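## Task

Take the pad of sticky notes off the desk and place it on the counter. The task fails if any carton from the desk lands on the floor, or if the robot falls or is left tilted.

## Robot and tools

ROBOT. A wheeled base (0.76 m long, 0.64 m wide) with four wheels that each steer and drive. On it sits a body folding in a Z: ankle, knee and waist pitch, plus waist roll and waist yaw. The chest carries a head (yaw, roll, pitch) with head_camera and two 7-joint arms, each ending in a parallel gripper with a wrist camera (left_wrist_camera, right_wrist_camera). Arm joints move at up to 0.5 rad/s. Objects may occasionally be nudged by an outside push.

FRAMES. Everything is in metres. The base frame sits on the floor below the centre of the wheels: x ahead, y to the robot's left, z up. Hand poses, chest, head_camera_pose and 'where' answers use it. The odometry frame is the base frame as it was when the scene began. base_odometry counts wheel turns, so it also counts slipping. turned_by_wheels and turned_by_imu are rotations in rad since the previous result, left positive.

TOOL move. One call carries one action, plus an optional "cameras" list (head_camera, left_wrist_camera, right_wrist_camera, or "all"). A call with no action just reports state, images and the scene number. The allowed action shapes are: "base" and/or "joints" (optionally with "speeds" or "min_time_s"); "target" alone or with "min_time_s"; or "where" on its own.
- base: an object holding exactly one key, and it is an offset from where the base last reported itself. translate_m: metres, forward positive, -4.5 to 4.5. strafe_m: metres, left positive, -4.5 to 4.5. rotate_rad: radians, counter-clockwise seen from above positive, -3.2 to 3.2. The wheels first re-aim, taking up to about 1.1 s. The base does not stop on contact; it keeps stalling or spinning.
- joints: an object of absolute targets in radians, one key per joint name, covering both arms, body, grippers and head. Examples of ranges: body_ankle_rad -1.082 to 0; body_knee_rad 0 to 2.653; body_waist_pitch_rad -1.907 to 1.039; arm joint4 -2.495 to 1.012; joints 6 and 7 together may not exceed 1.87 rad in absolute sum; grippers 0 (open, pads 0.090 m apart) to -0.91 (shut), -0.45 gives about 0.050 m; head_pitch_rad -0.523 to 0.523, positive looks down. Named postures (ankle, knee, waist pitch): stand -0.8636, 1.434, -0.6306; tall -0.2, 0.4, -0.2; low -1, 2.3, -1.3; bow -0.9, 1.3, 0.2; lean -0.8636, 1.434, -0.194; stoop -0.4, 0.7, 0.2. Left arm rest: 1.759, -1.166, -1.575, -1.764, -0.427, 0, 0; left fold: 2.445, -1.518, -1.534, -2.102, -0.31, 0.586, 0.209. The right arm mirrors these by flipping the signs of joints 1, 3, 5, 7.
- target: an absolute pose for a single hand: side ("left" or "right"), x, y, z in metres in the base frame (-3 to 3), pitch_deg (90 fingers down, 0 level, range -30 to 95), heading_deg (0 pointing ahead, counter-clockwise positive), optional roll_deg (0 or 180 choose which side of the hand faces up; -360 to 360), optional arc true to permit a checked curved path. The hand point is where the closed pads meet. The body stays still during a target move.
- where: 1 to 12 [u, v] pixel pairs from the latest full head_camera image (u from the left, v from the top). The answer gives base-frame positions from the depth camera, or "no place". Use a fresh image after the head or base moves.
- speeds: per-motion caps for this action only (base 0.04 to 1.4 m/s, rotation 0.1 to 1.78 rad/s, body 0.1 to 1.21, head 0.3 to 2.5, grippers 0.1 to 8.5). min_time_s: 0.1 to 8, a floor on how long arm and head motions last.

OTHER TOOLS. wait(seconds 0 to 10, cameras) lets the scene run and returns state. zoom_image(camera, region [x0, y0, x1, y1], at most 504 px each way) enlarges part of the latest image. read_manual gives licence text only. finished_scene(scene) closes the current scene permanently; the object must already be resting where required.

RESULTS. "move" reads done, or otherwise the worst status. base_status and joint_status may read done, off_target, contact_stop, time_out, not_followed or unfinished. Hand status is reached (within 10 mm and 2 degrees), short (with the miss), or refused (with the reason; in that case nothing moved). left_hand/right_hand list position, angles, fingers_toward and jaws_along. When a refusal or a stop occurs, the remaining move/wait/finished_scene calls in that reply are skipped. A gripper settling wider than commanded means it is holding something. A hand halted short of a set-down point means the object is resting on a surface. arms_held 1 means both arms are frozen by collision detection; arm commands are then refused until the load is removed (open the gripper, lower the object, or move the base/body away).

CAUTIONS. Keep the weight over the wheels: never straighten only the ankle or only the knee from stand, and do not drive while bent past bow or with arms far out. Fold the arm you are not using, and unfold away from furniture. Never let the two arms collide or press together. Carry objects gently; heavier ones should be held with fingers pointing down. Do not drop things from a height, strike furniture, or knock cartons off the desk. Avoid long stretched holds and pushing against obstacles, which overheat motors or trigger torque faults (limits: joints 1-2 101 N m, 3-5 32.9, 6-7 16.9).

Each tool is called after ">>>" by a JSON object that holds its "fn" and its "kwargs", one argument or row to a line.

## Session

>>> {"fn": "move", "kwargs": {
  "joints": {"head_yaw_rad":1.0},
  "cameras": ["head_camera"]
}}

>>> {"fn": "move", "kwargs": {
  "joints": {"head_yaw_rad":-1.0},
  "cameras": ["head_camera"]
}}

Scene clock: 1.53 s.
Joint torques (N m): left_arm=[-16.81 10.94 -6 -14.05 0.04 -2.54 0.06] | right_arm=[14.06 7.22 5.93 -14.04 -0.03 -2.41 -0.05]
move: done
base_odometry: x=+0.000 y=+0.000 heading=+0.000
turned_by_wheels: +0.000
turned_by_imu: +0.000
base_tilt: forward=+0.1 right=+0.8
base_status: not commanded
joint_positions: body_ankle_rad=-0.864 body_knee_rad=+1.434 body_waist_pitch_rad=-0.631 body_waist_roll_rad=+0.000 body_waist_yaw_rad=+0.000 left_arm_joint1_rad=+1.737 left_arm_joint2_rad=-1.164 left_arm_joint3_rad=-1.607 left_arm_joint4_rad=-1.798 left_arm_joint5_rad=-0.436 left_arm_joint6_rad=-0.012 left_arm_joint7_rad=-0.008 left_gripper_rad=+0.000 right_arm_joint1_rad=-1.779 right_arm_joint2_rad=-1.191 right_arm_joint3_rad=+1.554 right_arm_joint4_rad=-1.726 right_arm_joint5_rad=+0.418 right_arm_joint6_rad=+0.064 right_arm_joint7_rad=+0.013 right_gripper_rad=+0.000 head_yaw_rad=+1.000 head_roll_rad=+0.000 head_pitch_rad=+0.000
joint_status: all done
arms_held: 0
arms_held_load: -
chest: x=+0.0060 y=+0.0000 z=+1.1944 quat_wxyz=(+1.000, +0.000, -0.030, +0.000) (m; base frame)
head_camera_pose: x=+0.0016 y=+0.0989 z=+1.5599 quat_wxyz=(+0.542, -0.792, +0.203, -0.194) (m; base frame)
left_hand: x=+0.6065 y=+0.3274 z=+0.9894 quat_wxyz=(+0.033, +0.660, -0.014, +0.750) pitch_deg=-7.4 heading_deg=-3.8 roll_deg=+178.7 fingers_toward=(+0.99, -0.06, +0.13) jaws_along=(-0.07, -1.00, +0.02) (m; base frame)
right_hand: x=+0.5958 y=-0.3072 z=+0.8862 quat_wxyz=(+0.046, -0.732, -0.015, -0.679) pitch_deg=+4.2 heading_deg=+5.0 roll_deg=+182.7 fingers_toward=(+0.99, +0.09, -0.07) jaws_along=(+0.08, -1.00, -0.05) (m; base frame)
pictures: head_camera
camera_calibration:
head_camera: T_world_to_cam=[[0.842183, -0.532192, 0.0866051, -0.0837991], [-0.112585, -0.330647, -0.937015, 1.4945], [0.527307, 0.779387, -0.338383, 0.449905], [0, 0, 0, 1]] pos_world=[0.00159475, 0.0989048, 1.55987]

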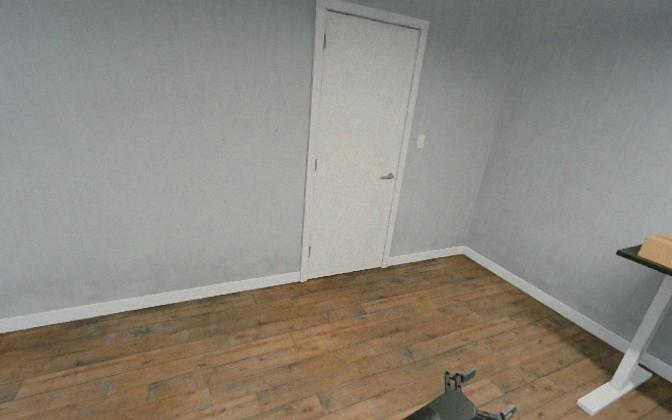

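Scene clock: 4.07 s.
Joint torques (N m): left_arm=[-17.3 10.99 -6.04 -14.02 0.01 -2.6 0.1] | right_arm=[14.91 7.65 5.88 -14.1 -0.06 -2.36 0.01]
move: done
base_odometry: x=+0.000 y=+0.000 heading=+0.000
turned_by_wheels: +0.000
turned_by_imu: +0.000
base_tilt: forward=+0.1 right=+0.9
base_status: not commanded
joint_positions: body_ankle_rad=-0.864 body_knee_rad=+1.434 body_waist_pitch_rad=-0.631 body_waist_roll_rad=+0.000 body_waist_yaw_rad=+0.000 left_arm_joint1_rad=+1.737 left_arm_joint2_rad=-1.164 left_arm_joint3_rad=-1.607 left_arm_joint4_rad=-1.798 left_arm_joint5_rad=-0.436 left_arm_joint6_rad=-0.012 left_arm_joint7_rad=-0.008 left_gripper_rad=+0.000 right_arm_joint1_rad=-1.779 right_arm_joint2_rad=-1.191 right_arm_joint3_rad=+1.554 right_arm_joint4_rad=-1.726 right_arm_joint5_rad=+0.418 right_arm_joint6_rad=+0.064 right_arm_joint7_rad=+0.013 right_gripper_rad=+0.000 head_yaw_rad=-1.000 head_roll_rad=+0.000 head_pitch_rad=+0.000
joint_status: all done
arms_held: 0
arms_held_load: -
chest: x=+0.0060 y=+0.0000 z=+1.1944 quat_wxyz=(+1.000, +0.000, -0.030, +0.000) (m; base frame)
head_camera_pose: x=+0.0481 y=-0.0690 z=+1.5627 quat_wxyz=(+0.170, -0.230, +0.785, -0.549) (m; base frame)
left_hand: x=+0.6065 y=+0.3274 z=+0.9894 quat_wxyz=(+0.033, +0.660, -0.014, +0.750) pitch_deg=-7.4 heading_deg=-3.8 roll_deg=+178.7 fingers_toward=(+0.99, -0.06, +0.13) jaws_along=(-0.07, -1.00, +0.02) (m; base frame)
right_hand: x=+0.5958 y=-0.3072 z=+0.8862 quat_wxyz=(+0.046, -0.732, -0.015, -0.679) pitch_deg=+4.2 heading_deg=+5.0 roll_deg=+182.7 fingers_toward=(+0.99, +0.09, -0.07) jaws_along=(+0.08, -1.00, -0.05) (m; base frame)
pictures: head_camera
camera_calibration:
head_camera: T_world_to_cam=[[-0.836555, -0.547687, -0.01465, 0.0253086], [-0.174104, 0.291095, -0.940719, 1.4985], [0.519483, -0.784412, -0.338872, 0.450378], [0, 0, 0, 1]] pos_world=[0.0481031, -0.0690638, 1.56266]

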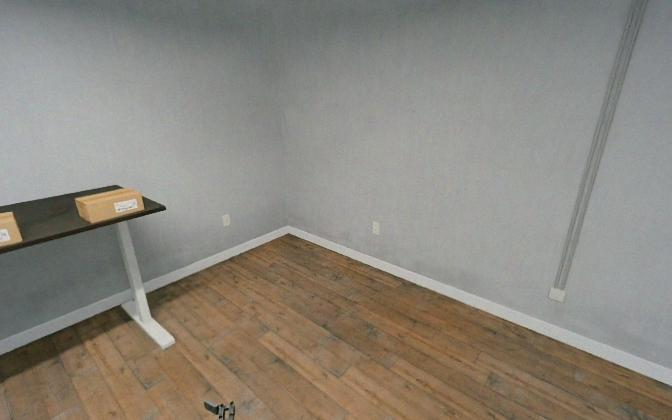

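>>> {"fn": "move", "kwargs": {
  "joints": {"head_yaw_rad":0,"body_ankle_rad":-0.2,"body_knee_rad":0.4,"body_waist_pitch_rad":-0.2},
  "speeds": {"body_knee_rad":0.5},
  "cameras": ["head_camera"]
}}

Scene clock: 8.00 s.
Joint torques (N m): left_arm=[-15.75 10.76 -5.98 -13.97 0.02 -2.61 0.03] | right_arm=[13.11 7.55 5.78 -14.24 0.06 -2.35 0.03]
move: done
base_odometry: x=+0.000 y=+0.000 heading=+0.000
turned_by_wheels: +0.000
turned_by_imu: +0.000
base_tilt: forward=+0.2 right=+0.9
base_status: not commanded
joint_positions: body_ankle_rad=-0.200 body_knee_rad=+0.400 body_waist_pitch_rad=-0.200 body_waist_roll_rad=+0.000 body_waist_yaw_rad=+0.000 left_arm_joint1_rad=+1.737 left_arm_joint2_rad=-1.164 left_arm_joint3_rad=-1.607 left_arm_joint4_rad=-1.798 left_arm_joint5_rad=-0.436 left_arm_joint6_rad=-0.012 left_arm_joint7_rad=-0.008 left_gripper_rad=+0.000 right_arm_joint1_rad=-1.779 right_arm_joint2_rad=-1.191 right_arm_joint3_rad=+1.554 right_arm_joint4_rad=-1.726 right_arm_joint5_rad=+0.418 right_arm_joint6_rad=+0.064 right_arm_joint7_rad=+0.013 right_gripper_rad=+0.000 head_yaw_rad=+0.000 head_roll_rad=+0.000 head_pitch_rad=+0.000
joint_status: all done
arms_held: 0
arms_held_load: -
chest: x=+0.1059 y=+0.0000 z=+1.3667 quat_wxyz=(+1.000, +0.000, +0.000, +0.000) (m; base frame)
head_camera_pose: x=+0.1927 y=+0.0277 z=+1.7318 quat_wxyz=(+0.388, -0.595, +0.575, -0.406) (m; base frame)
left_hand: x=+0.6930 y=+0.3274 z=+1.1260 quat_wxyz=(+0.034, +0.682, -0.013, +0.730) pitch_deg=-3.9 heading_deg=-3.7 roll_deg=+178.4 fingers_toward=(+1.00, -0.06, +0.07) jaws_along=(-0.07, -1.00, +0.03) (m; base frame)
right_hand: x=+0.6761 y=-0.3072 z=+1.0236 quat_wxyz=(+0.046, -0.752, -0.014, -0.657) pitch_deg=+7.6 heading_deg=+5.1 roll_deg=+183.0 fingers_toward=(+0.99, +0.09, -0.13) jaws_along=(+0.08, -1.00, -0.05) (m; base frame)
pictures: head_camera
camera_calibration:
head_camera: T_world_to_cam=[[0.00919527, -0.999319, 0.0357366, -0.0360355], [-0.369297, -0.0366053, -0.92859, 1.68035], [0.929266, -0.00465876, -0.369382, 0.460813], [0, 0, 0, 1]] pos_world=[0.19266, 0.0276454, 1.73186]

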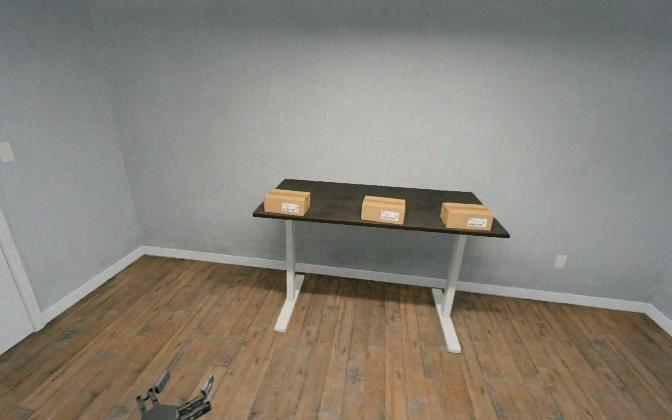

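>>> {"fn": "move", "kwargs": {
  "where": [
    [258,213],
    [505,234],
    [380,223],
    [430,226],
    [286,182],
    [470,194]
  ]
}}

>>> {"fn": "zoom_image", "kwargs": {
  "camera": "head_camera",
  "region": [250, 170, 515, 250]
}}

Scene clock: 10.80 s.
Joint torques (N m): left_arm=[-15.39 11.36 -6.05 -14.01 0.09 -2.61 0] | right_arm=[13.36 7.87 5.71 -14.14 -0.06 -2.42 -0.02]
base_odometry: x=+0.000 y=+0.000 heading=+0.000
turned_by_wheels: +0.000
turned_by_imu: +0.000
base_tilt: forward=+0.2 right=+0.9
where, head_camera: pixel (258, 213): x +1.980, y +0.484, z +0.980; pixel (505, 234): x +1.843, y -0.945, z +0.964; pixel (380, 223): x +1.909, y -0.243, z +0.975; pixel (430, 226): x +1.904, y -0.535, z +0.970; pixel (286, 182): x +2.615, y +0.412, z +0.985; pixel (470, 194): x +2.489, y -0.988, z +0.984. By the robot's depth camera.
base_status: not commanded
joint_positions: body_ankle_rad=-0.200 body_knee_rad=+0.400 body_waist_pitch_rad=-0.200 body_waist_roll_rad=+0.000 body_waist_yaw_rad=+0.000 left_arm_joint1_rad=+1.737 left_arm_joint2_rad=-1.164 left_arm_joint3_rad=-1.607 left_arm_joint4_rad=-1.798 left_arm_joint5_rad=-0.436 left_arm_joint6_rad=-0.012 left_arm_joint7_rad=-0.008 left_gripper_rad=+0.000 right_arm_joint1_rad=-1.779 right_arm_joint2_rad=-1.191 right_arm_joint3_rad=+1.554 right_arm_joint4_rad=-1.726 right_arm_joint5_rad=+0.418 right_arm_joint6_rad=+0.064 right_arm_joint7_rad=+0.013 right_gripper_rad=+0.000 head_yaw_rad=+0.000 head_roll_rad=+0.000 head_pitch_rad=+0.000
joint_status: all done
arms_held: 0
arms_held_load: -
chest: x=+0.1059 y=+0.0000 z=+1.3667 quat_wxyz=(+1.000, +0.000, +0.000, +0.000) (m; base frame)
head_camera_pose: x=+0.1927 y=+0.0277 z=+1.7318 quat_wxyz=(+0.388, -0.595, +0.575, -0.406) (m; base frame)
left_hand: x=+0.6930 y=+0.3274 z=+1.1260 quat_wxyz=(+0.034, +0.682, -0.013, +0.730) pitch_deg=-3.9 heading_deg=-3.7 roll_deg=+178.4 fingers_toward=(+1.00, -0.06, +0.07) jaws_along=(-0.07, -1.00, +0.03) (m; base frame)
right_hand: x=+0.6761 y=-0.3072 z=+1.0236 quat_wxyz=(+0.046, -0.752, -0.014, -0.657) pitch_deg=+7.6 heading_deg=+5.1 roll_deg=+183.0 fingers_toward=(+0.99, +0.09, -0.13) jaws_along=(+0.08, -1.00, -0.05) (m; base frame)
pictures: none

Scaled by 1.902.
This view is cut from an older image: the scene may have changed since it was taken.

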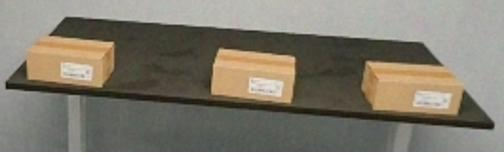

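>>> {"fn": "move", "kwargs": {
  "base": {"rotate_rad":-0.096},
  "joints": {"head_pitch_rad":0.3,"left_arm_joint1_rad":2.445,"left_arm_joint2_rad":-1.518,"left_arm_joint3_rad":-1.534,"left_arm_joint4_rad":-2.102,"left_arm_joint5_rad":-0.31,"left_arm_joint6_rad":0.586,"left_arm_joint7_rad":0.209}
}}

>>> {"fn": "move", "kwargs": {
  "target": {"side":"right","x":0.55,"y":-0.2,"z":1.35,"pitch_deg":50,"heading_deg":0,"arc":true}
}}

>>> {"fn": "move", "kwargs": {
  "base": {"translate_m":1.05},
  "cameras": ["head_camera"]
}}

>>> {"fn": "move", "kwargs": {
  "joints": {"body_ankle_rad":-0.4,"body_knee_rad":0.7,"body_waist_pitch_rad":0.2},
  "cameras": ["head_camera"]
}}

>>> {"fn": "move", "kwargs": {
  "target": {"side":"right","x":0.7,"y":-0.3,"z":1.22,"pitch_deg":65,"heading_deg":0,"arc":true}
}}

Scene clock: 14.67 s.
Joint torques (N m): left_arm=[4.83 -0.27 0.13 -14.11 0.48 -1.02 0.25] | right_arm=[13.46 7.76 5.38 -14.07 -0.07 -2.42 0.03]
move: done
base_odometry: x=+0.000 y=+0.000 heading=-0.096
turned_by_wheels: -0.096
turned_by_imu: -0.096
base_tilt: forward=+0.1 right=+0.9
base_status: done
joint_positions: body_ankle_rad=-0.200 body_knee_rad=+0.400 body_waist_pitch_rad=-0.200 body_waist_roll_rad=+0.000 body_waist_yaw_rad=+0.000 left_arm_joint1_rad=+2.443 left_arm_joint2_rad=-1.515 left_arm_joint3_rad=-1.535 left_arm_joint4_rad=-2.100 left_arm_joint5_rad=-0.311 left_arm_joint6_rad=+0.584 left_arm_joint7_rad=+0.207 left_gripper_rad=+0.000 right_arm_joint1_rad=-1.780 right_arm_joint2_rad=-1.191 right_arm_joint3_rad=+1.555 right_arm_joint4_rad=-1.726 right_arm_joint5_rad=+0.418 right_arm_joint6_rad=+0.064 right_arm_joint7_rad=+0.013 right_gripper_rad=+0.000 head_yaw_rad=+0.000 head_roll_rad=+0.000 head_pitch_rad=+0.300
joint_status: all done
arms_held: 0
arms_held_load: -
chest: x=+0.1059 y=+0.0000 z=+1.3667 quat_wxyz=(+1.000, +0.000, +0.000, +0.000) (m; base frame)
head_camera_pose: x=+0.2201 y=+0.0276 z=+1.6984 quat_wxyz=(+0.298, -0.649, +0.627, -0.312) (m; base frame)
left_hand: x=+0.3596 y=+0.2407 z=+0.8006 quat_wxyz=(+0.030, +0.949, +0.095, +0.300) pitch_deg=+54.9 heading_deg=+0.0 roll_deg=+168.6 fingers_toward=(+0.58, +0.00, -0.82) jaws_along=(+0.16, -0.98, +0.11) (m; base frame)
right_hand: x=+0.6758 y=-0.3075 z=+1.0232 quat_wxyz=(+0.046, -0.753, -0.014, -0.657) pitch_deg=+7.7 heading_deg=+5.1 roll_deg=+183.0 fingers_toward=(+0.99, +0.09, -0.13) jaws_along=(+0.08, -1.00, -0.05) (m; base frame)
pictures: none

Scene clock: 19.43 s.
Joint torques (N m): left_arm=[4.5 -0.12 0.33 -13.85 0.43 -1.05 0.14] | right_arm=[16.34 7.13 8.77 10.75 -1.41 0.34 0.17]
move: done
base_odometry: x=+0.000 y=+0.000 heading=-0.096
turned_by_wheels: +0.000
turned_by_imu: -0.001
base_tilt: forward=+0.2 right=+0.8
base_status: not commanded
joint_positions: body_ankle_rad=-0.200 body_knee_rad=+0.400 body_waist_pitch_rad=-0.200 body_waist_roll_rad=+0.000 body_waist_yaw_rad=+0.000 left_arm_joint1_rad=+2.444 left_arm_joint2_rad=-1.516 left_arm_joint3_rad=-1.535 left_arm_joint4_rad=-2.101 left_arm_joint5_rad=-0.311 left_arm_joint6_rad=+0.585 left_arm_joint7_rad=+0.208 left_gripper_rad=+0.000 right_arm_joint1_rad=-1.750 right_arm_joint2_rad=+0.768 right_arm_joint3_rad=+2.362 right_arm_joint4_rad=-2.095 right_arm_joint5_rad=+0.079 right_arm_joint6_rad=-0.480 right_arm_joint7_rad=+1.093 right_gripper_rad=+0.000 head_yaw_rad=+0.000 head_roll_rad=+0.000 head_pitch_rad=+0.300
joint_status: not commanded
arms_held: 0
arms_held_load: -
chest: x=+0.1059 y=+0.0000 z=+1.3667 quat_wxyz=(+1.000, +0.000, +0.000, +0.000) (m; base frame)
head_camera_pose: x=+0.2201 y=+0.0276 z=+1.6984 quat_wxyz=(+0.298, -0.649, +0.627, -0.312) (m; base frame)
left_hand: x=+0.3592 y=+0.2406 z=+0.8004 quat_wxyz=(+0.030, +0.949, +0.095, +0.300) pitch_deg=+54.9 heading_deg=+0.0 roll_deg=+168.5 fingers_toward=(+0.57, +0.00, -0.82) jaws_along=(+0.16, -0.98, +0.11) (m; base frame)
right_hand: x=+0.5498 y=-0.1998 z=+1.3486 quat_wxyz=(-0.340, -0.001, -0.940, -0.002) pitch_deg=+50.2 heading_deg=+0.2 roll_deg=+0.4 fingers_toward=(+0.64, +0.00, -0.77) jaws_along=(+0.00, +1.00, +0.00) (m; base frame)
right_hand_status: reached (checked arc, turning the hand the other way up, to end with the hand's camera side up, planned for 4.3 s): 1 mm and 0.3 deg off.
pictures: none

Scene clock: 24.23 s.
Joint torques (N m): left_arm=[4.31 -0.08 -0.05 -13.51 0.53 -1.17 0.23] | right_arm=[14.86 6.81 8.53 10.92 -1.51 0.37 0.04]
move: done
base_odometry: x=+1.046 y=-0.097 heading=-0.093
turned_by_wheels: +0.003
turned_by_imu: +0.000
base_tilt: forward=+0.2 right=+0.9
base_status: done
joint_positions: body_ankle_rad=-0.200 body_knee_rad=+0.400 body_waist_pitch_rad=-0.200 body_waist_roll_rad=+0.000 body_waist_yaw_rad=+0.000 left_arm_joint1_rad=+2.444 left_arm_joint2_rad=-1.516 left_arm_joint3_rad=-1.534 left_arm_joint4_rad=-2.101 left_arm_joint5_rad=-0.311 left_arm_joint6_rad=+0.585 left_arm_joint7_rad=+0.208 left_gripper_rad=+0.000 right_arm_joint1_rad=-1.748 right_arm_joint2_rad=+0.768 right_arm_joint3_rad=+2.362 right_arm_joint4_rad=-2.095 right_arm_joint5_rad=+0.079 right_arm_joint6_rad=-0.480 right_arm_joint7_rad=+1.094 right_gripper_rad=+0.000 head_yaw_rad=+0.000 head_roll_rad=+0.000 head_pitch_rad=+0.300
joint_status: not commanded
arms_held: 0
arms_held_load: -
chest: x=+0.1062 y=+0.0000 z=+1.3667 quat_wxyz=(+1.000, +0.000, +0.000, +0.000) (m; base frame)
head_camera_pose: x=+0.2205 y=+0.0276 z=+1.6984 quat_wxyz=(+0.298, -0.649, +0.627, -0.312) (m; base frame)
left_hand: x=+0.3592 y=+0.2404 z=+0.8005 quat_wxyz=(+0.030, +0.949, +0.095, +0.300) pitch_deg=+55.0 heading_deg=-0.1 roll_deg=+168.5 fingers_toward=(+0.57, +0.00, -0.82) jaws_along=(+0.16, -0.98, +0.11) (m; base frame)
right_hand: x=+0.5501 y=-0.1998 z=+1.3494 quat_wxyz=(-0.341, -0.001, -0.940, -0.001) pitch_deg=+50.1 heading_deg=+0.2 roll_deg=+0.2 fingers_toward=(+0.64, +0.00, -0.77) jaws_along=(+0.00, +1.00, +0.00) (m; base frame)
pictures: head_camera
camera_calibration:
head_camera: T_world_to_cam=[[0.0193594, -0.999319, 0.0314126, -0.0299927], [-0.627587, -0.0366037, -0.777686, 1.46021], [0.778306, -0.00465862, -0.627868, 0.894822], [0, 0, 0, 1]] pos_world=[0.220544, 0.0276454, 1.69836]

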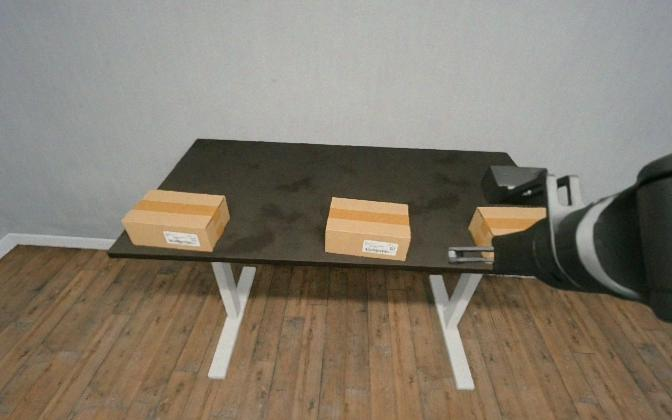

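Scene clock: 26.90 s.
Joint torques (N m): left_arm=[16.48 -0.65 0.44 -8.44 0.48 -0.06 0.41] | right_arm=[20.8 5.54 10.62 6.53 -0.6 -0.05 -0.14]
move: done
base_odometry: x=+1.046 y=-0.097 heading=-0.093
turned_by_wheels: +0.000
turned_by_imu: +0.000
base_tilt: forward=+0.2 right=+0.8
base_status: not commanded
joint_positions: body_ankle_rad=-0.400 body_knee_rad=+0.700 body_waist_pitch_rad=+0.200 body_waist_roll_rad=+0.000 body_waist_yaw_rad=+0.000 left_arm_joint1_rad=+2.444 left_arm_joint2_rad=-1.516 left_arm_joint3_rad=-1.534 left_arm_joint4_rad=-2.101 left_arm_joint5_rad=-0.311 left_arm_joint6_rad=+0.585 left_arm_joint7_rad=+0.208 left_gripper_rad=+0.000 right_arm_joint1_rad=-1.748 right_arm_joint2_rad=+0.768 right_arm_joint3_rad=+2.362 right_arm_joint4_rad=-2.095 right_arm_joint5_rad=+0.079 right_arm_joint6_rad=-0.480 right_arm_joint7_rad=+1.094 right_gripper_rad=+0.000 head_yaw_rad=+0.000 head_roll_rad=+0.000 head_pitch_rad=+0.300
joint_status: all done
arms_held: 0
arms_held_load: -
chest: x=+0.2935 y=+0.0000 z=+1.2801 quat_wxyz=(+0.969, +0.000, +0.247, +0.000) (m; base frame)
head_camera_pose: x=+0.5528 y=+0.0276 z=+1.5164 quat_wxyz=(+0.134, -0.706, +0.681, -0.142) (m; base frame)
left_hand: x=+0.2443 y=+0.2404 z=+0.6619 quat_wxyz=(+0.006, +0.993, +0.100, +0.056) pitch_deg=+83.6 heading_deg=-0.3 roll_deg=+168.2 fingers_toward=(+0.11, +0.00, -0.99) jaws_along=(+0.20, -0.98, +0.02) (m; base frame)
right_hand: x=+0.6749 y=-0.1998 z=+1.0521 quat_wxyz=(-0.098, -0.001, -0.995, -0.001) pitch_deg=+78.7 heading_deg=+0.5 roll_deg=+0.6 fingers_toward=(+0.20, +0.00, -0.98) jaws_along=(+0.00, +1.00, +0.00) (m; base frame)
pictures: head_camera
camera_calibration:
head_camera: T_world_to_cam=[[0.0320489, -0.999319, 0.0182895, -0.0178255], [-0.923562, -0.0366052, -0.381698, 1.0904], [0.382107, -0.00465852, -0.924106, 1.19015], [0, 0, 0, 1]] pos_world=[0.552862, 0.0276454, 1.51636]

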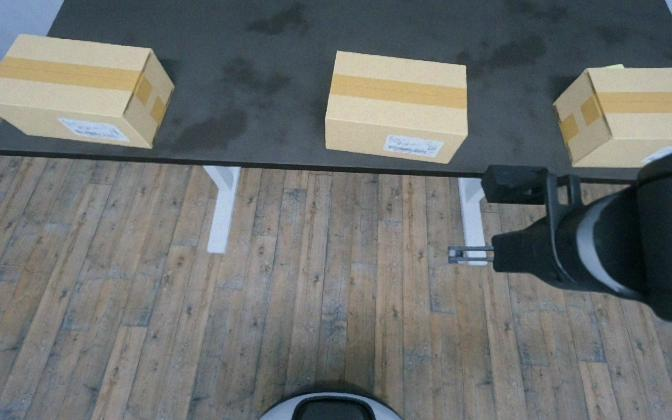

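Scene clock: 29.37 s.
Joint torques (N m): left_arm=[16.51 -0.26 0.54 -8.21 0.38 -0.06 0.43] | right_arm=[13.9 10.16 7.31 11.65 -0.81 0.4 -0.28]
move: done
base_odometry: x=+1.046 y=-0.097 heading=-0.093
turned_by_wheels: +0.000
turned_by_imu: +0.000
base_tilt: forward=+0.3 right=+0.8
base_status: not commanded
joint_positions: body_ankle_rad=-0.400 body_knee_rad=+0.700 body_waist_pitch_rad=+0.200 body_waist_roll_rad=+0.000 body_waist_yaw_rad=+0.000 left_arm_joint1_rad=+2.444 left_arm_joint2_rad=-1.516 left_arm_joint3_rad=-1.534 left_arm_joint4_rad=-2.101 left_arm_joint5_rad=-0.311 left_arm_joint6_rad=+0.585 left_arm_joint7_rad=+0.208 left_gripper_rad=+0.000 right_arm_joint1_rad=-0.940 right_arm_joint2_rad=+0.931 right_arm_joint3_rad=+1.757 right_arm_joint4_rad=-2.002 right_arm_joint5_rad=+0.004 right_arm_joint6_rad=-0.897 right_arm_joint7_rad=+0.664 right_gripper_rad=+0.000 head_yaw_rad=+0.000 head_roll_rad=+0.000 head_pitch_rad=+0.300
joint_status: not commanded
arms_held: 0
arms_held_load: -
chest: x=+0.2935 y=+0.0000 z=+1.2801 quat_wxyz=(+0.969, +0.000, +0.247, +0.000) (m; base frame)
head_camera_pose: x=+0.5528 y=+0.0277 z=+1.5164 quat_wxyz=(+0.134, -0.706, +0.681, -0.142) (m; base frame)
left_hand: x=+0.2442 y=+0.2403 z=+0.6619 quat_wxyz=(+0.006, +0.993, +0.100, +0.056) pitch_deg=+83.6 heading_deg=-0.3 roll_deg=+168.2 fingers_toward=(+0.11, +0.00, -0.99) jaws_along=(+0.20, -0.98, +0.02) (m; base frame)
right_hand: x=+0.6999 y=-0.2997 z=+1.2188 quat_wxyz=(-0.215, +0.000, -0.977, -0.001) pitch_deg=+65.1 heading_deg=+0.3 roll_deg=+0.3 fingers_toward=(+0.42, +0.00, -0.91) jaws_along=(+0.00, +1.00, +0.00) (m; base frame)
right_hand_status: reached (checked arc, to end with the hand's camera side up, planned for 2.0 s): 1 mm and 0.2 deg off.
pictures: none

>>> {"fn": "move", "kwargs": {
  "base": {"strafe_m":-0.32}
}}

>>> {"fn": "move", "kwargs": {
  "base": {"translate_m":0.33},
  "speeds": {"translate_m":0.3},
  "cameras": ["head_camera","right_wrist_camera"]
}}

Scene clock: 33.97 s.
Joint torques (N m): left_arm=[16.22 1.02 0.24 -8.26 0.48 -0.12 0.26] | right_arm=[13.45 9.64 7.6 11.43 -0.55 0.47 -0.13]
move: done
base_odometry: x=+1.017 y=-0.416 heading=-0.095
turned_by_wheels: -0.002
turned_by_imu: +0.003
base_tilt: forward=+0.3 right=+0.9
base_status: done
joint_positions: body_ankle_rad=-0.400 body_knee_rad=+0.700 body_waist_pitch_rad=+0.200 body_waist_roll_rad=+0.000 body_waist_yaw_rad=+0.000 left_arm_joint1_rad=+2.444 left_arm_joint2_rad=-1.519 left_arm_joint3_rad=-1.534 left_arm_joint4_rad=-2.101 left_arm_joint5_rad=-0.311 left_arm_joint6_rad=+0.585 left_arm_joint7_rad=+0.208 left_gripper_rad=+0.000 right_arm_joint1_rad=-0.939 right_arm_joint2_rad=+0.932 right_arm_joint3_rad=+1.756 right_arm_joint4_rad=-2.002 right_arm_joint5_rad=+0.003 right_arm_joint6_rad=-0.898 right_arm_joint7_rad=+0.663 right_gripper_rad=+0.000 head_yaw_rad=+0.000 head_roll_rad=+0.000 head_pitch_rad=+0.300
joint_status: not commanded
arms_held: 0
arms_held_load: -
chest: x=+0.2935 y=+0.0000 z=+1.2801 quat_wxyz=(+0.969, +0.000, +0.247, +0.000) (m; base frame)
head_camera_pose: x=+0.5528 y=+0.0276 z=+1.5164 quat_wxyz=(+0.134, -0.706, +0.681, -0.142) (m; base frame)
left_hand: x=+0.2440 y=+0.2398 z=+0.6619 quat_wxyz=(+0.006, +0.993, +0.101, +0.055) pitch_deg=+83.6 heading_deg=-0.4 roll_deg=+168.0 fingers_toward=(+0.11, +0.00, -0.99) jaws_along=(+0.20, -0.98, +0.02) (m; base frame)
right_hand: x=+0.6999 y=-0.2998 z=+1.2192 quat_wxyz=(-0.216, +0.000, -0.976, -0.001) pitch_deg=+65.1 heading_deg=+0.2 roll_deg=+0.2 fingers_toward=(+0.42, +0.00, -0.91) jaws_along=(+0.00, +1.00, +0.00) (m; base frame)
pictures: none

Scene clock: 37.87 s.
Joint torques (N m): left_arm=[16.59 0.94 0.28 -7.79 0.29 -0.08 0.24] | right_arm=[13.28 10.18 7.78 11.43 -0.59 0.58 -0.06]
move: done
base_odometry: x=+1.345 y=-0.447 heading=-0.095
turned_by_wheels: +0.000
turned_by_imu: -0.005
base_tilt: forward=+0.3 right=+0.9
base_status: done
joint_positions: body_ankle_rad=-0.400 body_knee_rad=+0.700 body_waist_pitch_rad=+0.200 body_waist_roll_rad=+0.000 body_waist_yaw_rad=+0.000 left_arm_joint1_rad=+2.444 left_arm_joint2_rad=-1.519 left_arm_joint3_rad=-1.534 left_arm_joint4_rad=-2.102 left_arm_joint5_rad=-0.311 left_arm_joint6_rad=+0.585 left_arm_joint7_rad=+0.208 left_gripper_rad=+0.000 right_arm_joint1_rad=-0.938 right_arm_joint2_rad=+0.932 right_arm_joint3_rad=+1.756 right_arm_joint4_rad=-2.002 right_arm_joint5_rad=+0.003 right_arm_joint6_rad=-0.898 right_arm_joint7_rad=+0.663 right_gripper_rad=+0.000 head_yaw_rad=+0.000 head_roll_rad=+0.000 head_pitch_rad=+0.300
joint_status: not commanded
arms_held: 0
arms_held_load: -
chest: x=+0.2936 y=+0.0000 z=+1.2801 quat_wxyz=(+0.969, +0.000, +0.247, +0.000) (m; base frame)
head_camera_pose: x=+0.5529 y=+0.0276 z=+1.5163 quat_wxyz=(+0.134, -0.706, +0.681, -0.142) (m; base frame)
left_hand: x=+0.2448 y=+0.2397 z=+0.6620 quat_wxyz=(+0.006, +0.993, +0.101, +0.056) pitch_deg=+83.5 heading_deg=-0.4 roll_deg=+168.0 fingers_toward=(+0.11, +0.00, -0.99) jaws_along=(+0.20, -0.98, +0.02) (m; base frame)
right_hand: x=+0.6999 y=-0.2998 z=+1.2194 quat_wxyz=(-0.216, +0.000, -0.976, -0.001) pitch_deg=+65.1 heading_deg=+0.2 roll_deg=+0.2 fingers_toward=(+0.42, +0.00, -0.91) jaws_along=(+0.00, +1.00, +0.00) (m; base frame)
pictures: head_camera, right_wrist_camera
camera_calibration:
head_camera: T_world_to_cam=[[0.0319902, -0.999323, 0.0181582, -0.0175918], [-0.923564, -0.0365007, -0.381703, 1.09037], [0.382107, -0.00455948, -0.924107, 1.19006], [0, 0, 0, 1]] pos_world=[0.552862, 0.0276456, 1.51626]
right_wrist_camera: T_world_to_cam=[[0.0135084, -0.999751, 0.0177501, -0.335723], [-0.993999, -0.0114993, 0.108782, 0.566141], [-0.108551, -0.0191131, -0.993907, 1.42049], [0, 0, 0, 1]] pos_world=[0.721474, -0.301979, 1.35621]

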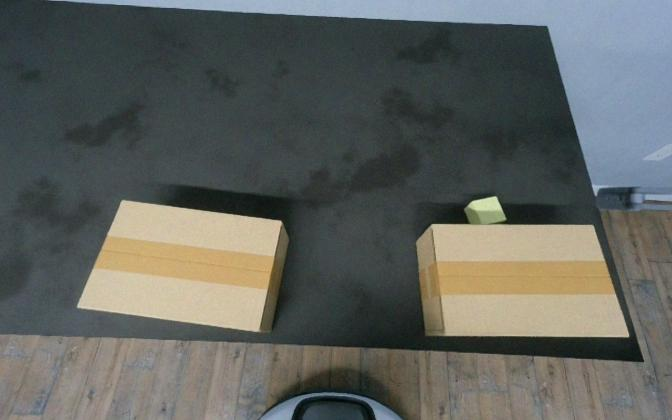

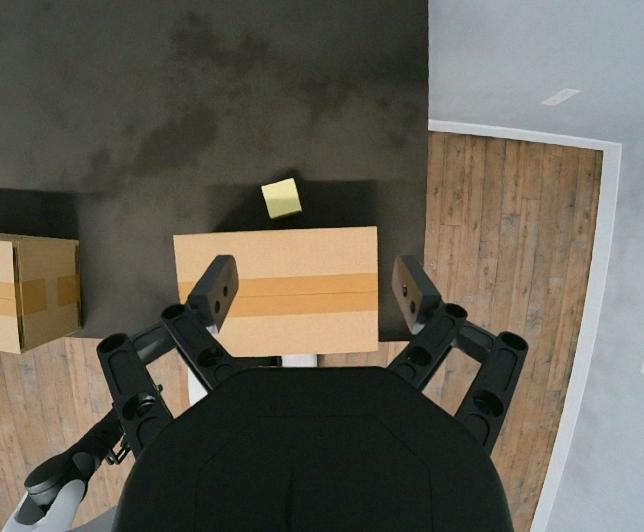

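>>> {"fn": "zoom_image", "kwargs": {
  "camera": "head_camera",
  "region": [440, 180, 530, 250]
}}

>>> {"fn": "zoom_image", "kwargs": {
  "camera": "right_wrist_camera",
  "region": [230, 160, 330, 240]
}}

>>> {"fn": "move", "kwargs": {
  "where": [
    [486,208],
    [478,203],
    [492,200],
    [472,218],
    [480,229],
    [484,213],
    [485,188]
  ]
}}

Scaled by 5.600.

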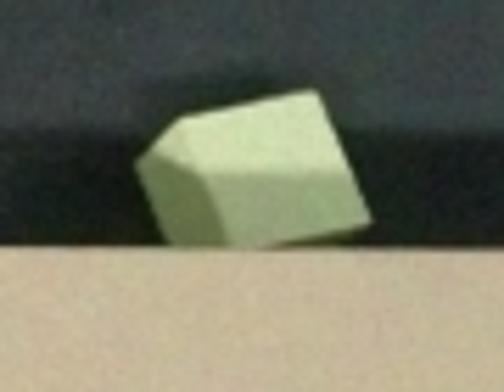

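Scaled by 5.040 from the camera's 644x532 image, which has a finer 1265x1045 frame.

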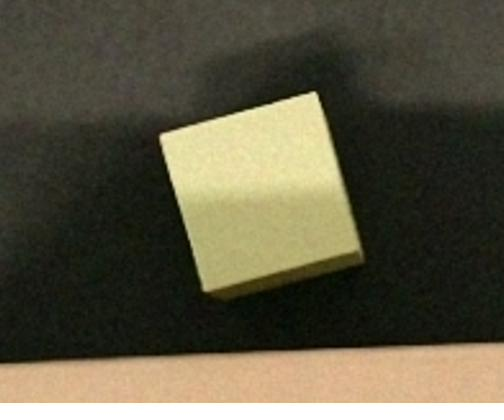

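Scene clock: 38.63 s.
Joint torques (N m): left_arm=[16.76 1.01 0.24 -7.89 0.33 -0.13 0.28] | right_arm=[13.11 9.42 7.74 11.62 -0.58 0.59 -0.19]
base_odometry: x=+1.345 y=-0.447 heading=-0.095
turned_by_wheels: +0.000
turned_by_imu: +0.000
base_tilt: forward=+0.2 right=+0.8
where, head_camera: pixel (486, 208): x +0.783, y -0.243, z +0.992; pixel (478, 203): x +0.793, y -0.230, z +0.991; pixel (492, 200): x +0.799, y -0.256, z +0.992; pixel (472, 218): x +0.771, y -0.225, z +0.971; pixel (480, 229): x +0.720, y -0.196, z +1.055; pixel (484, 213): x +0.774, y -0.239, z +0.991; pixel (485, 188): x +0.842, y -0.266, z +0.955. By the robot's depth camera.
base_status: done
joint_positions: body_ankle_rad=-0.400 body_knee_rad=+0.700 body_waist_pitch_rad=+0.200 body_waist_roll_rad=+0.000 body_waist_yaw_rad=+0.000 left_arm_joint1_rad=+2.444 left_arm_joint2_rad=-1.519 left_arm_joint3_rad=-1.534 left_arm_joint4_rad=-2.102 left_arm_joint5_rad=-0.311 left_arm_joint6_rad=+0.585 left_arm_joint7_rad=+0.208 left_gripper_rad=+0.000 right_arm_joint1_rad=-0.938 right_arm_joint2_rad=+0.932 right_arm_joint3_rad=+1.756 right_arm_joint4_rad=-2.002 right_arm_joint5_rad=+0.003 right_arm_joint6_rad=-0.898 right_arm_joint7_rad=+0.663 right_gripper_rad=+0.000 head_yaw_rad=+0.000 head_roll_rad=+0.000 head_pitch_rad=+0.300
joint_status: not commanded
arms_held: 0
arms_held_load: -
chest: x=+0.2936 y=+0.0000 z=+1.2801 quat_wxyz=(+0.969, +0.000, +0.247, +0.000) (m; base frame)
head_camera_pose: x=+0.5529 y=+0.0276 z=+1.5163 quat_wxyz=(+0.134, -0.706, +0.681, -0.142) (m; base frame)
left_hand: x=+0.2448 y=+0.2397 z=+0.6620 quat_wxyz=(+0.006, +0.993, +0.101, +0.056) pitch_deg=+83.5 heading_deg=-0.4 roll_deg=+168.0 fingers_toward=(+0.11, +0.00, -0.99) jaws_along=(+0.20, -0.98, +0.02) (m; base frame)
right_hand: x=+0.6999 y=-0.2998 z=+1.2194 quat_wxyz=(-0.216, +0.000, -0.976, -0.001) pitch_deg=+65.1 heading_deg=+0.2 roll_deg=+0.2 fingers_toward=(+0.42, +0.00, -0.91) jaws_along=(+0.00, +1.00, +0.00) (m; base frame)
pictures: none

>>> {"fn": "move", "kwargs": {
  "joints": {"right_gripper_rad":-0.1}
}}

>>> {"fn": "move", "kwargs": {
  "target": {"side":"right","x":0.785,"y":-0.248,"z":1.12,"pitch_deg":84,"heading_deg":16,"arc":true},
  "cameras": ["head_camera","right_wrist_camera"]
}}

Scene clock: 41.83 s.
Joint torques (N m): left_arm=[16.78 1.04 0.25 -7.78 0.37 -0.1 0.29] | right_arm=[12.87 9.71 7.73 11.47 -0.63 0.58 -0.24]
move: done
base_odometry: x=+1.345 y=-0.447 heading=-0.095
turned_by_wheels: +0.000
turned_by_imu: +0.000
base_tilt: forward=+0.2 right=+0.9
base_status: not commanded
joint_positions: body_ankle_rad=-0.400 body_knee_rad=+0.700 body_waist_pitch_rad=+0.200 body_waist_roll_rad=+0.000 body_waist_yaw_rad=+0.000 left_arm_joint1_rad=+2.444 left_arm_joint2_rad=-1.519 left_arm_joint3_rad=-1.534 left_arm_joint4_rad=-2.102 left_arm_joint5_rad=-0.311 left_arm_joint6_rad=+0.585 left_arm_joint7_rad=+0.208 left_gripper_rad=+0.000 right_arm_joint1_rad=-0.938 right_arm_joint2_rad=+0.932 right_arm_joint3_rad=+1.756 right_arm_joint4_rad=-2.002 right_arm_joint5_rad=+0.003 right_arm_joint6_rad=-0.898 right_arm_joint7_rad=+0.663 right_gripper_rad=-0.100 head_yaw_rad=+0.000 head_roll_rad=+0.000 head_pitch_rad=+0.300
joint_status: all done
arms_held: 0
arms_held_load: -
chest: x=+0.2936 y=+0.0000 z=+1.2801 quat_wxyz=(+0.969, +0.000, +0.247, +0.000) (m; base frame)
head_camera_pose: x=+0.5529 y=+0.0276 z=+1.5163 quat_wxyz=(+0.134, -0.706, +0.681, -0.142) (m; base frame)
left_hand: x=+0.2448 y=+0.2397 z=+0.6620 quat_wxyz=(+0.006, +0.993, +0.101, +0.056) pitch_deg=+83.5 heading_deg=-0.4 roll_deg=+168.0 fingers_toward=(+0.11, +0.00, -0.99) jaws_along=(+0.20, -0.98, +0.02) (m; base frame)
right_hand: x=+0.6999 y=-0.2998 z=+1.2194 quat_wxyz=(-0.216, +0.000, -0.976, -0.001) pitch_deg=+65.1 heading_deg=+0.2 roll_deg=+0.2 fingers_toward=(+0.42, +0.00, -0.91) jaws_along=(+0.00, +1.00, +0.00) (m; base frame)
pictures: none

Scene clock: 45.57 s.
Joint torques (N m): left_arm=[16.35 1.01 0.31 -7.92 0.28 -0.04 0.29] | right_arm=[26.06 0.05 -3.32 12.5 -0.56 -0.16 -0.34]
move: done
base_odometry: x=+1.345 y=-0.447 heading=-0.095
turned_by_wheels: +0.000
turned_by_imu: +0.000
base_tilt: forward=+0.1 right=+0.8
base_status: not commanded
joint_positions: body_ankle_rad=-0.400 body_knee_rad=+0.700 body_waist_pitch_rad=+0.200 body_waist_roll_rad=+0.000 body_waist_yaw_rad=+0.000 left_arm_joint1_rad=+2.444 left_arm_joint2_rad=-1.519 left_arm_joint3_rad=-1.534 left_arm_joint4_rad=-2.102 left_arm_joint5_rad=-0.311 left_arm_joint6_rad=+0.585 left_arm_joint7_rad=+0.208 left_gripper_rad=+0.000 right_arm_joint1_rad=-1.630 right_arm_joint2_rad=+1.729 right_arm_joint3_rad=+1.352 right_arm_joint4_rad=-1.409 right_arm_joint5_rad=-0.579 right_arm_joint6_rad=-0.911 right_arm_joint7_rad=-0.783 right_gripper_rad=-0.100 head_yaw_rad=+0.000 head_roll_rad=+0.000 head_pitch_rad=+0.300
joint_status: not commanded
arms_held: 0
arms_held_load: -
chest: x=+0.2936 y=+0.0000 z=+1.2801 quat_wxyz=(+0.969, +0.000, +0.247, +0.000) (m; base frame)
head_camera_pose: x=+0.5529 y=+0.0276 z=+1.5163 quat_wxyz=(+0.134, -0.706, +0.681, -0.142) (m; base frame)
left_hand: x=+0.2448 y=+0.2397 z=+0.6620 quat_wxyz=(+0.006, +0.993, +0.101, +0.056) pitch_deg=+83.5 heading_deg=-0.4 roll_deg=+168.0 fingers_toward=(+0.11, +0.00, -0.99) jaws_along=(+0.20, -0.98, +0.02) (m; base frame)
right_hand: x=+0.7855 y=-0.2479 z=+1.1207 quat_wxyz=(-0.053, +0.139, -0.989, -0.008) pitch_deg=+83.8 heading_deg=+16.7 roll_deg=+0.7 fingers_toward=(+0.10, +0.03, -0.99) jaws_along=(-0.28, +0.96, +0.00) (m; base frame)
right_hand_status: reached (checked arc, to end with the hand's camera side forward, planned for 3.2 s): 1 mm and 0.2 deg off.
pictures: head_camera, right_wrist_camera
camera_calibration:
head_camera: T_world_to_cam=[[0.0319532, -0.999323, 0.0182545, -0.0177192], [-0.92353, -0.0365038, -0.381785, 1.09052], [0.382193, -0.00465928, -0.924071, 1.19005], [0, 0, 0, 1]] pos_world=[0.552862, 0.0276455, 1.51636]
right_wrist_camera: T_world_to_cam=[[0.293727, -0.955807, 0.0125582, -0.486736], [-0.867909, -0.261164, 0.422525, 0.150032], [-0.400572, -0.135006, -0.906264, 1.43507], [0, 0, 0, 1]] pos_world=[0.84803, -0.2323, 1.24327]

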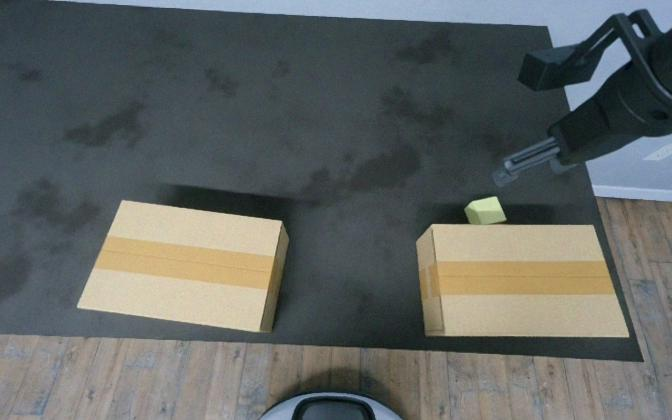

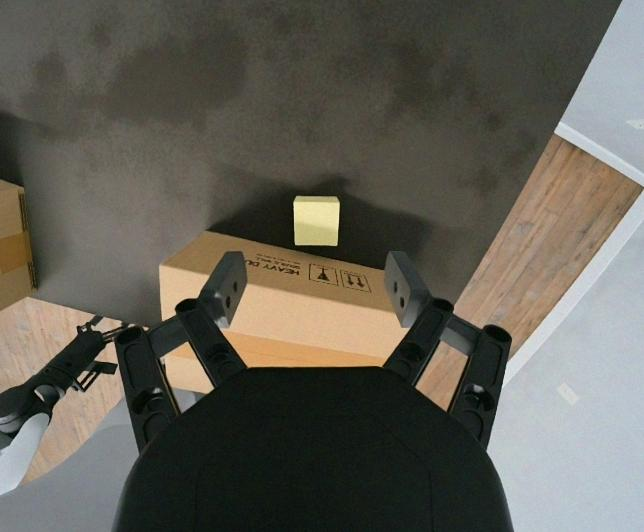

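>>> {"fn": "move", "kwargs": {
  "target": {"side":"right","x":0.786,"y":-0.249,"z":1.04,"pitch_deg":84,"heading_deg":16}
}}

>>> {"fn": "move", "kwargs": {
  "target": {"side":"right","x":0.786,"y":-0.249,"z":0.983,"pitch_deg":84,"heading_deg":16},
  "min_time_s": 2,
  "cameras": ["head_camera","right_wrist_camera"]
}}

Scene clock: 47.80 s.
Joint torques (N m): left_arm=[16.79 0.94 0.3 -7.8 0.42 -0.08 0.25] | right_arm=[28.92 -0.32 -3.75 11.21 0.51 0.26 0.15]
move: done
base_odometry: x=+1.345 y=-0.447 heading=-0.095
turned_by_wheels: +0.000
turned_by_imu: +0.000
base_tilt: forward=+0.3 right=+0.8
base_status: not commanded
joint_positions: body_ankle_rad=-0.400 body_knee_rad=+0.700 body_waist_pitch_rad=+0.200 body_waist_roll_rad=+0.000 body_waist_yaw_rad=+0.000 left_arm_joint1_rad=+2.444 left_arm_joint2_rad=-1.519 left_arm_joint3_rad=-1.534 left_arm_joint4_rad=-2.102 left_arm_joint5_rad=-0.311 left_arm_joint6_rad=+0.585 left_arm_joint7_rad=+0.208 left_gripper_rad=+0.000 right_arm_joint1_rad=-1.757 right_arm_joint2_rad=+1.756 right_arm_joint3_rad=+1.336 right_arm_joint4_rad=-1.493 right_arm_joint5_rad=-0.412 right_arm_joint6_rad=-0.744 right_arm_joint7_rad=-0.629 right_gripper_rad=-0.100 head_yaw_rad=+0.000 head_roll_rad=+0.000 head_pitch_rad=+0.300
joint_status: not commanded
arms_held: 0
arms_held_load: -
chest: x=+0.2936 y=+0.0000 z=+1.2801 quat_wxyz=(+0.969, +0.000, +0.247, +0.000) (m; base frame)
head_camera_pose: x=+0.5529 y=+0.0276 z=+1.5163 quat_wxyz=(+0.134, -0.706, +0.681, -0.142) (m; base frame)
left_hand: x=+0.2448 y=+0.2397 z=+0.6620 quat_wxyz=(+0.006, +0.993, +0.101, +0.056) pitch_deg=+83.5 heading_deg=-0.4 roll_deg=+168.0 fingers_toward=(+0.11, +0.00, -0.99) jaws_along=(+0.20, -0.98, +0.02) (m; base frame)
right_hand: x=+0.7855 y=-0.2490 z=+1.0401 quat_wxyz=(-0.051, +0.139, -0.989, -0.008) pitch_deg=+84.0 heading_deg=+17.0 roll_deg=+1.1 fingers_toward=(+0.10, +0.03, -0.99) jaws_along=(-0.27, +0.96, +0.00) (m; base frame)
right_hand_status: reached (straight line, to end with the hand's camera side forward, planned for 0.7 s): 1 mm and 0.1 deg off.
pictures: none

Scene clock: 50.30 s.
Joint torques (N m): left_arm=[16.68 0.82 0.16 -7.92 0.28 0 0.27] | right_arm=[28.62 -0.54 -3.65 9.88 0.5 0.31 0.23]
move: done
base_odometry: x=+1.345 y=-0.447 heading=-0.095
turned_by_wheels: +0.000
turned_by_imu: +0.000
base_tilt: forward=+0.2 right=+0.9
base_status: not commanded
joint_positions: body_ankle_rad=-0.400 body_knee_rad=+0.700 body_waist_pitch_rad=+0.200 body_waist_roll_rad=+0.000 body_waist_yaw_rad=+0.000 left_arm_joint1_rad=+2.444 left_arm_joint2_rad=-1.519 left_arm_joint3_rad=-1.534 left_arm_joint4_rad=-2.102 left_arm_joint5_rad=-0.311 left_arm_joint6_rad=+0.585 left_arm_joint7_rad=+0.208 left_gripper_rad=+0.000 right_arm_joint1_rad=-1.868 right_arm_joint2_rad=+1.759 right_arm_joint3_rad=+1.336 right_arm_joint4_rad=-1.511 right_arm_joint5_rad=-0.329 right_arm_joint6_rad=-0.635 right_arm_joint7_rad=-0.542 right_gripper_rad=-0.100 head_yaw_rad=+0.000 head_roll_rad=+0.000 head_pitch_rad=+0.300
joint_status: not commanded
arms_held: 0
arms_held_load: -
chest: x=+0.2936 y=+0.0000 z=+1.2801 quat_wxyz=(+0.969, +0.000, +0.247, +0.000) (m; base frame)
head_camera_pose: x=+0.5529 y=+0.0276 z=+1.5163 quat_wxyz=(+0.134, -0.706, +0.681, -0.142) (m; base frame)
left_hand: x=+0.2448 y=+0.2397 z=+0.6620 quat_wxyz=(+0.006, +0.993, +0.101, +0.056) pitch_deg=+83.5 heading_deg=-0.4 roll_deg=+168.0 fingers_toward=(+0.11, +0.00, -0.99) jaws_along=(+0.20, -0.98, +0.02) (m; base frame)
right_hand: x=+0.7862 y=-0.2493 z=+0.9840 quat_wxyz=(-0.052, +0.138, -0.989, -0.008) pitch_deg=+83.9 heading_deg=+16.5 roll_deg=+0.5 fingers_toward=(+0.10, +0.03, -0.99) jaws_along=(-0.27, +0.96, +0.00) (m; base frame)
right_hand_status: reached (straight line, to end with the hand's camera side forward, planned for 2.0 s): 1 mm and 0.1 deg off.
pictures: head_camera, right_wrist_camera
camera_calibration:
head_camera: T_world_to_cam=[[0.0319526, -0.999323, 0.0182561, -0.0177214], [-0.923516, -0.036504, -0.38182, 1.09056], [0.382227, -0.00465971, -0.924057, 1.19001], [0, 0, 0, 1]] pos_world=[0.552862, 0.0276455, 1.51636]
right_wrist_camera: T_world_to_cam=[[0.292973, -0.956034, 0.0128845, -0.4863], [-0.867327, -0.26007, 0.424391, 0.205981], [-0.402381, -0.13551, -0.905388, 1.31172], [0, 0, 0, 1]] pos_world=[0.848937, -0.233599, 1.10646]

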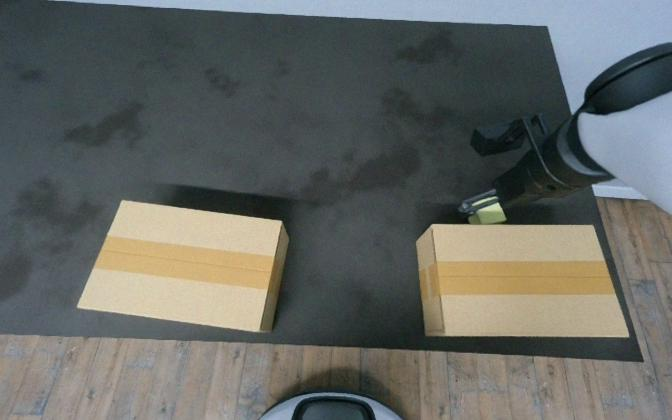

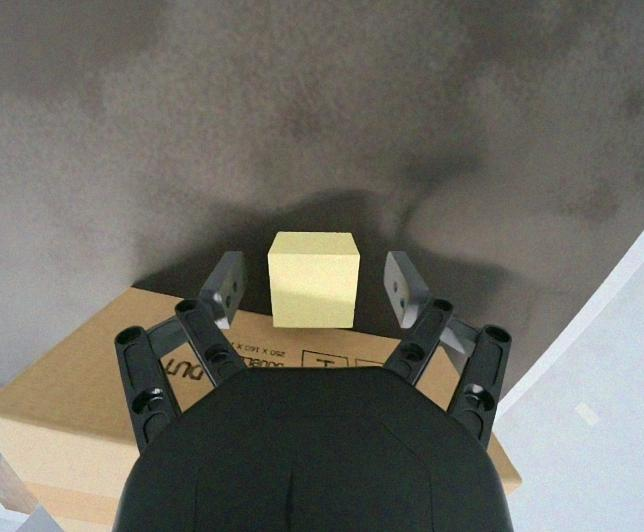

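>>> {"fn": "move", "kwargs": {
  "joints": {"right_gripper_rad":-0.75}
}}

>>> {"fn": "move", "kwargs": {
  "target": {"side":"right","x":0.79,"y":-0.249,"z":1.14,"pitch_deg":84,"heading_deg":16,"arc":true},
  "cameras": ["right_wrist_camera"]
}}

>>> {"fn": "move", "kwargs": {
  "base": {"translate_m":-0.8}
}}

>>> {"fn": "move", "kwargs": {
  "base": {"rotate_rad":3.1416},
  "joints": {"head_pitch_rad":-0.3},
  "cameras": ["head_camera","right_wrist_camera"]
}}

Scene clock: 53.17 s.
Joint torques (N m): left_arm=[16.91 0.85 0.14 -7.86 0.36 -0.13 0.29] | right_arm=[29.03 -0.49 -3.72 9.82 0.53 0.23 0.14]
move: off_target
base_odometry: x=+1.345 y=-0.447 heading=-0.095
turned_by_wheels: +0.000
turned_by_imu: +0.000
base_tilt: forward=+0.2 right=+0.8
base_status: not commanded
joint_positions: body_ankle_rad=-0.400 body_knee_rad=+0.700 body_waist_pitch_rad=+0.200 body_waist_roll_rad=+0.000 body_waist_yaw_rad=+0.000 left_arm_joint1_rad=+2.444 left_arm_joint2_rad=-1.519 left_arm_joint3_rad=-1.534 left_arm_joint4_rad=-2.102 left_arm_joint5_rad=-0.311 left_arm_joint6_rad=+0.585 left_arm_joint7_rad=+0.208 left_gripper_rad=+0.000 right_arm_joint1_rad=-1.868 right_arm_joint2_rad=+1.760 right_arm_joint3_rad=+1.336 right_arm_joint4_rad=-1.511 right_arm_joint5_rad=-0.329 right_arm_joint6_rad=-0.634 right_arm_joint7_rad=-0.542 right_gripper_rad=-0.489 head_yaw_rad=+0.000 head_roll_rad=+0.000 head_pitch_rad=+0.300
joint_status: right_gripper_rad off_target (ended at -0.489, target -0.750)
arms_held: 0
arms_held_load: -
chest: x=+0.2936 y=+0.0000 z=+1.2801 quat_wxyz=(+0.969, +0.000, +0.247, +0.000) (m; base frame)
head_camera_pose: x=+0.5529 y=+0.0276 z=+1.5163 quat_wxyz=(+0.134, -0.706, +0.681, -0.142) (m; base frame)
left_hand: x=+0.2448 y=+0.2397 z=+0.6620 quat_wxyz=(+0.006, +0.993, +0.101, +0.056) pitch_deg=+83.5 heading_deg=-0.4 roll_deg=+168.0 fingers_toward=(+0.11, +0.00, -0.99) jaws_along=(+0.20, -0.98, +0.02) (m; base frame)
right_hand: x=+0.7864 y=-0.2493 z=+0.9841 quat_wxyz=(-0.053, +0.139, -0.989, -0.008) pitch_deg=+83.9 heading_deg=+16.3 roll_deg=+0.3 fingers_toward=(+0.10, +0.03, -0.99) jaws_along=(-0.27, +0.96, +0.00) (m; base frame)
pictures: none

Scene clock: 53.47 s.
Joint torques (N m): left_arm=[16.6 0.82 0.17 -7.84 0.34 -0.06 0.23] | right_arm=[28.93 0.32 -3.58 9.85 0.62 0.22 0.2]
move: refused
base_odometry: x=+1.345 y=-0.447 heading=-0.095
turned_by_wheels: +0.000
turned_by_imu: +0.000
base_tilt: forward=+0.2 right=+0.8
base_status: not commanded
joint_positions: body_ankle_rad=-0.400 body_knee_rad=+0.700 body_waist_pitch_rad=+0.200 body_waist_roll_rad=+0.000 body_waist_yaw_rad=+0.000 left_arm_joint1_rad=+2.444 left_arm_joint2_rad=-1.519 left_arm_joint3_rad=-1.534 left_arm_joint4_rad=-2.102 left_arm_joint5_rad=-0.311 left_arm_joint6_rad=+0.585 left_arm_joint7_rad=+0.208 left_gripper_rad=+0.000 right_arm_joint1_rad=-1.868 right_arm_joint2_rad=+1.760 right_arm_joint3_rad=+1.336 right_arm_joint4_rad=-1.511 right_arm_joint5_rad=-0.329 right_arm_joint6_rad=-0.634 right_arm_joint7_rad=-0.542 right_gripper_rad=-0.489 head_yaw_rad=+0.000 head_roll_rad=+0.000 head_pitch_rad=+0.300
joint_status: not commanded
arms_held: 0
arms_held_load: -
chest: x=+0.2936 y=+0.0000 z=+1.2801 quat_wxyz=(+0.969, +0.000, +0.247, +0.000) (m; base frame)
head_camera_pose: x=+0.5529 y=+0.0276 z=+1.5163 quat_wxyz=(+0.134, -0.706, +0.681, -0.142) (m; base frame)
left_hand: x=+0.2448 y=+0.2397 z=+0.6620 quat_wxyz=(+0.006, +0.993, +0.101, +0.056) pitch_deg=+83.5 heading_deg=-0.4 roll_deg=+168.0 fingers_toward=(+0.11, +0.00, -0.99) jaws_along=(+0.20, -0.98, +0.02) (m; base frame)
right_hand: x=+0.7864 y=-0.2493 z=+0.9841 quat_wxyz=(-0.053, +0.139, -0.989, -0.008) pitch_deg=+83.9 heading_deg=+16.3 roll_deg=+0.3 fingers_toward=(+0.10, +0.03, -0.99) jaws_along=(-0.27, +0.96, +0.00) (m; base frame)
right_hand_status: refused: the best posture that gets there brings the right wrist within 0.00 rad of the stop that joints 6 and 7 share (needs 0.10 rad clear). Nothing moved. A plan exists at "z" 1.1, or at "pitch_deg" 79.
pictures: right_wrist_camera
camera_calibration:
right_wrist_camera: T_world_to_cam=[[0.293185, -0.955964, 0.013288, -0.486843], [-0.86753, -0.26017, 0.423914, 0.206725], [-0.401789, -0.135813, -0.905605, 1.31153], [0, 0, 0, 1]] pos_world=[0.849035, -0.233497, 1.10657]

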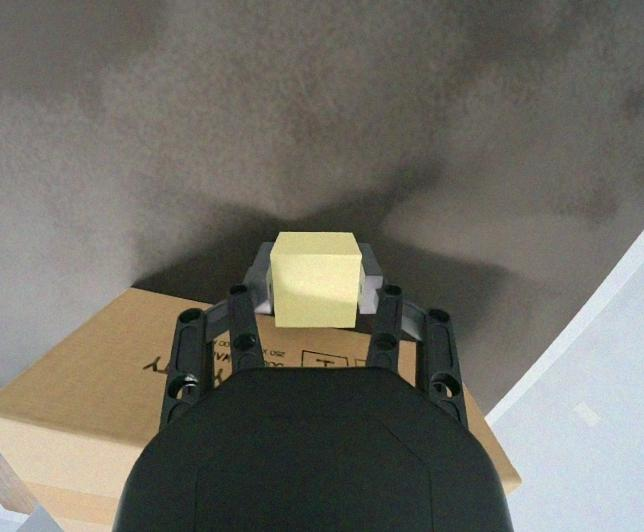

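not run: a stop came earlier in this reply.

not run: a stop came earlier in this reply.


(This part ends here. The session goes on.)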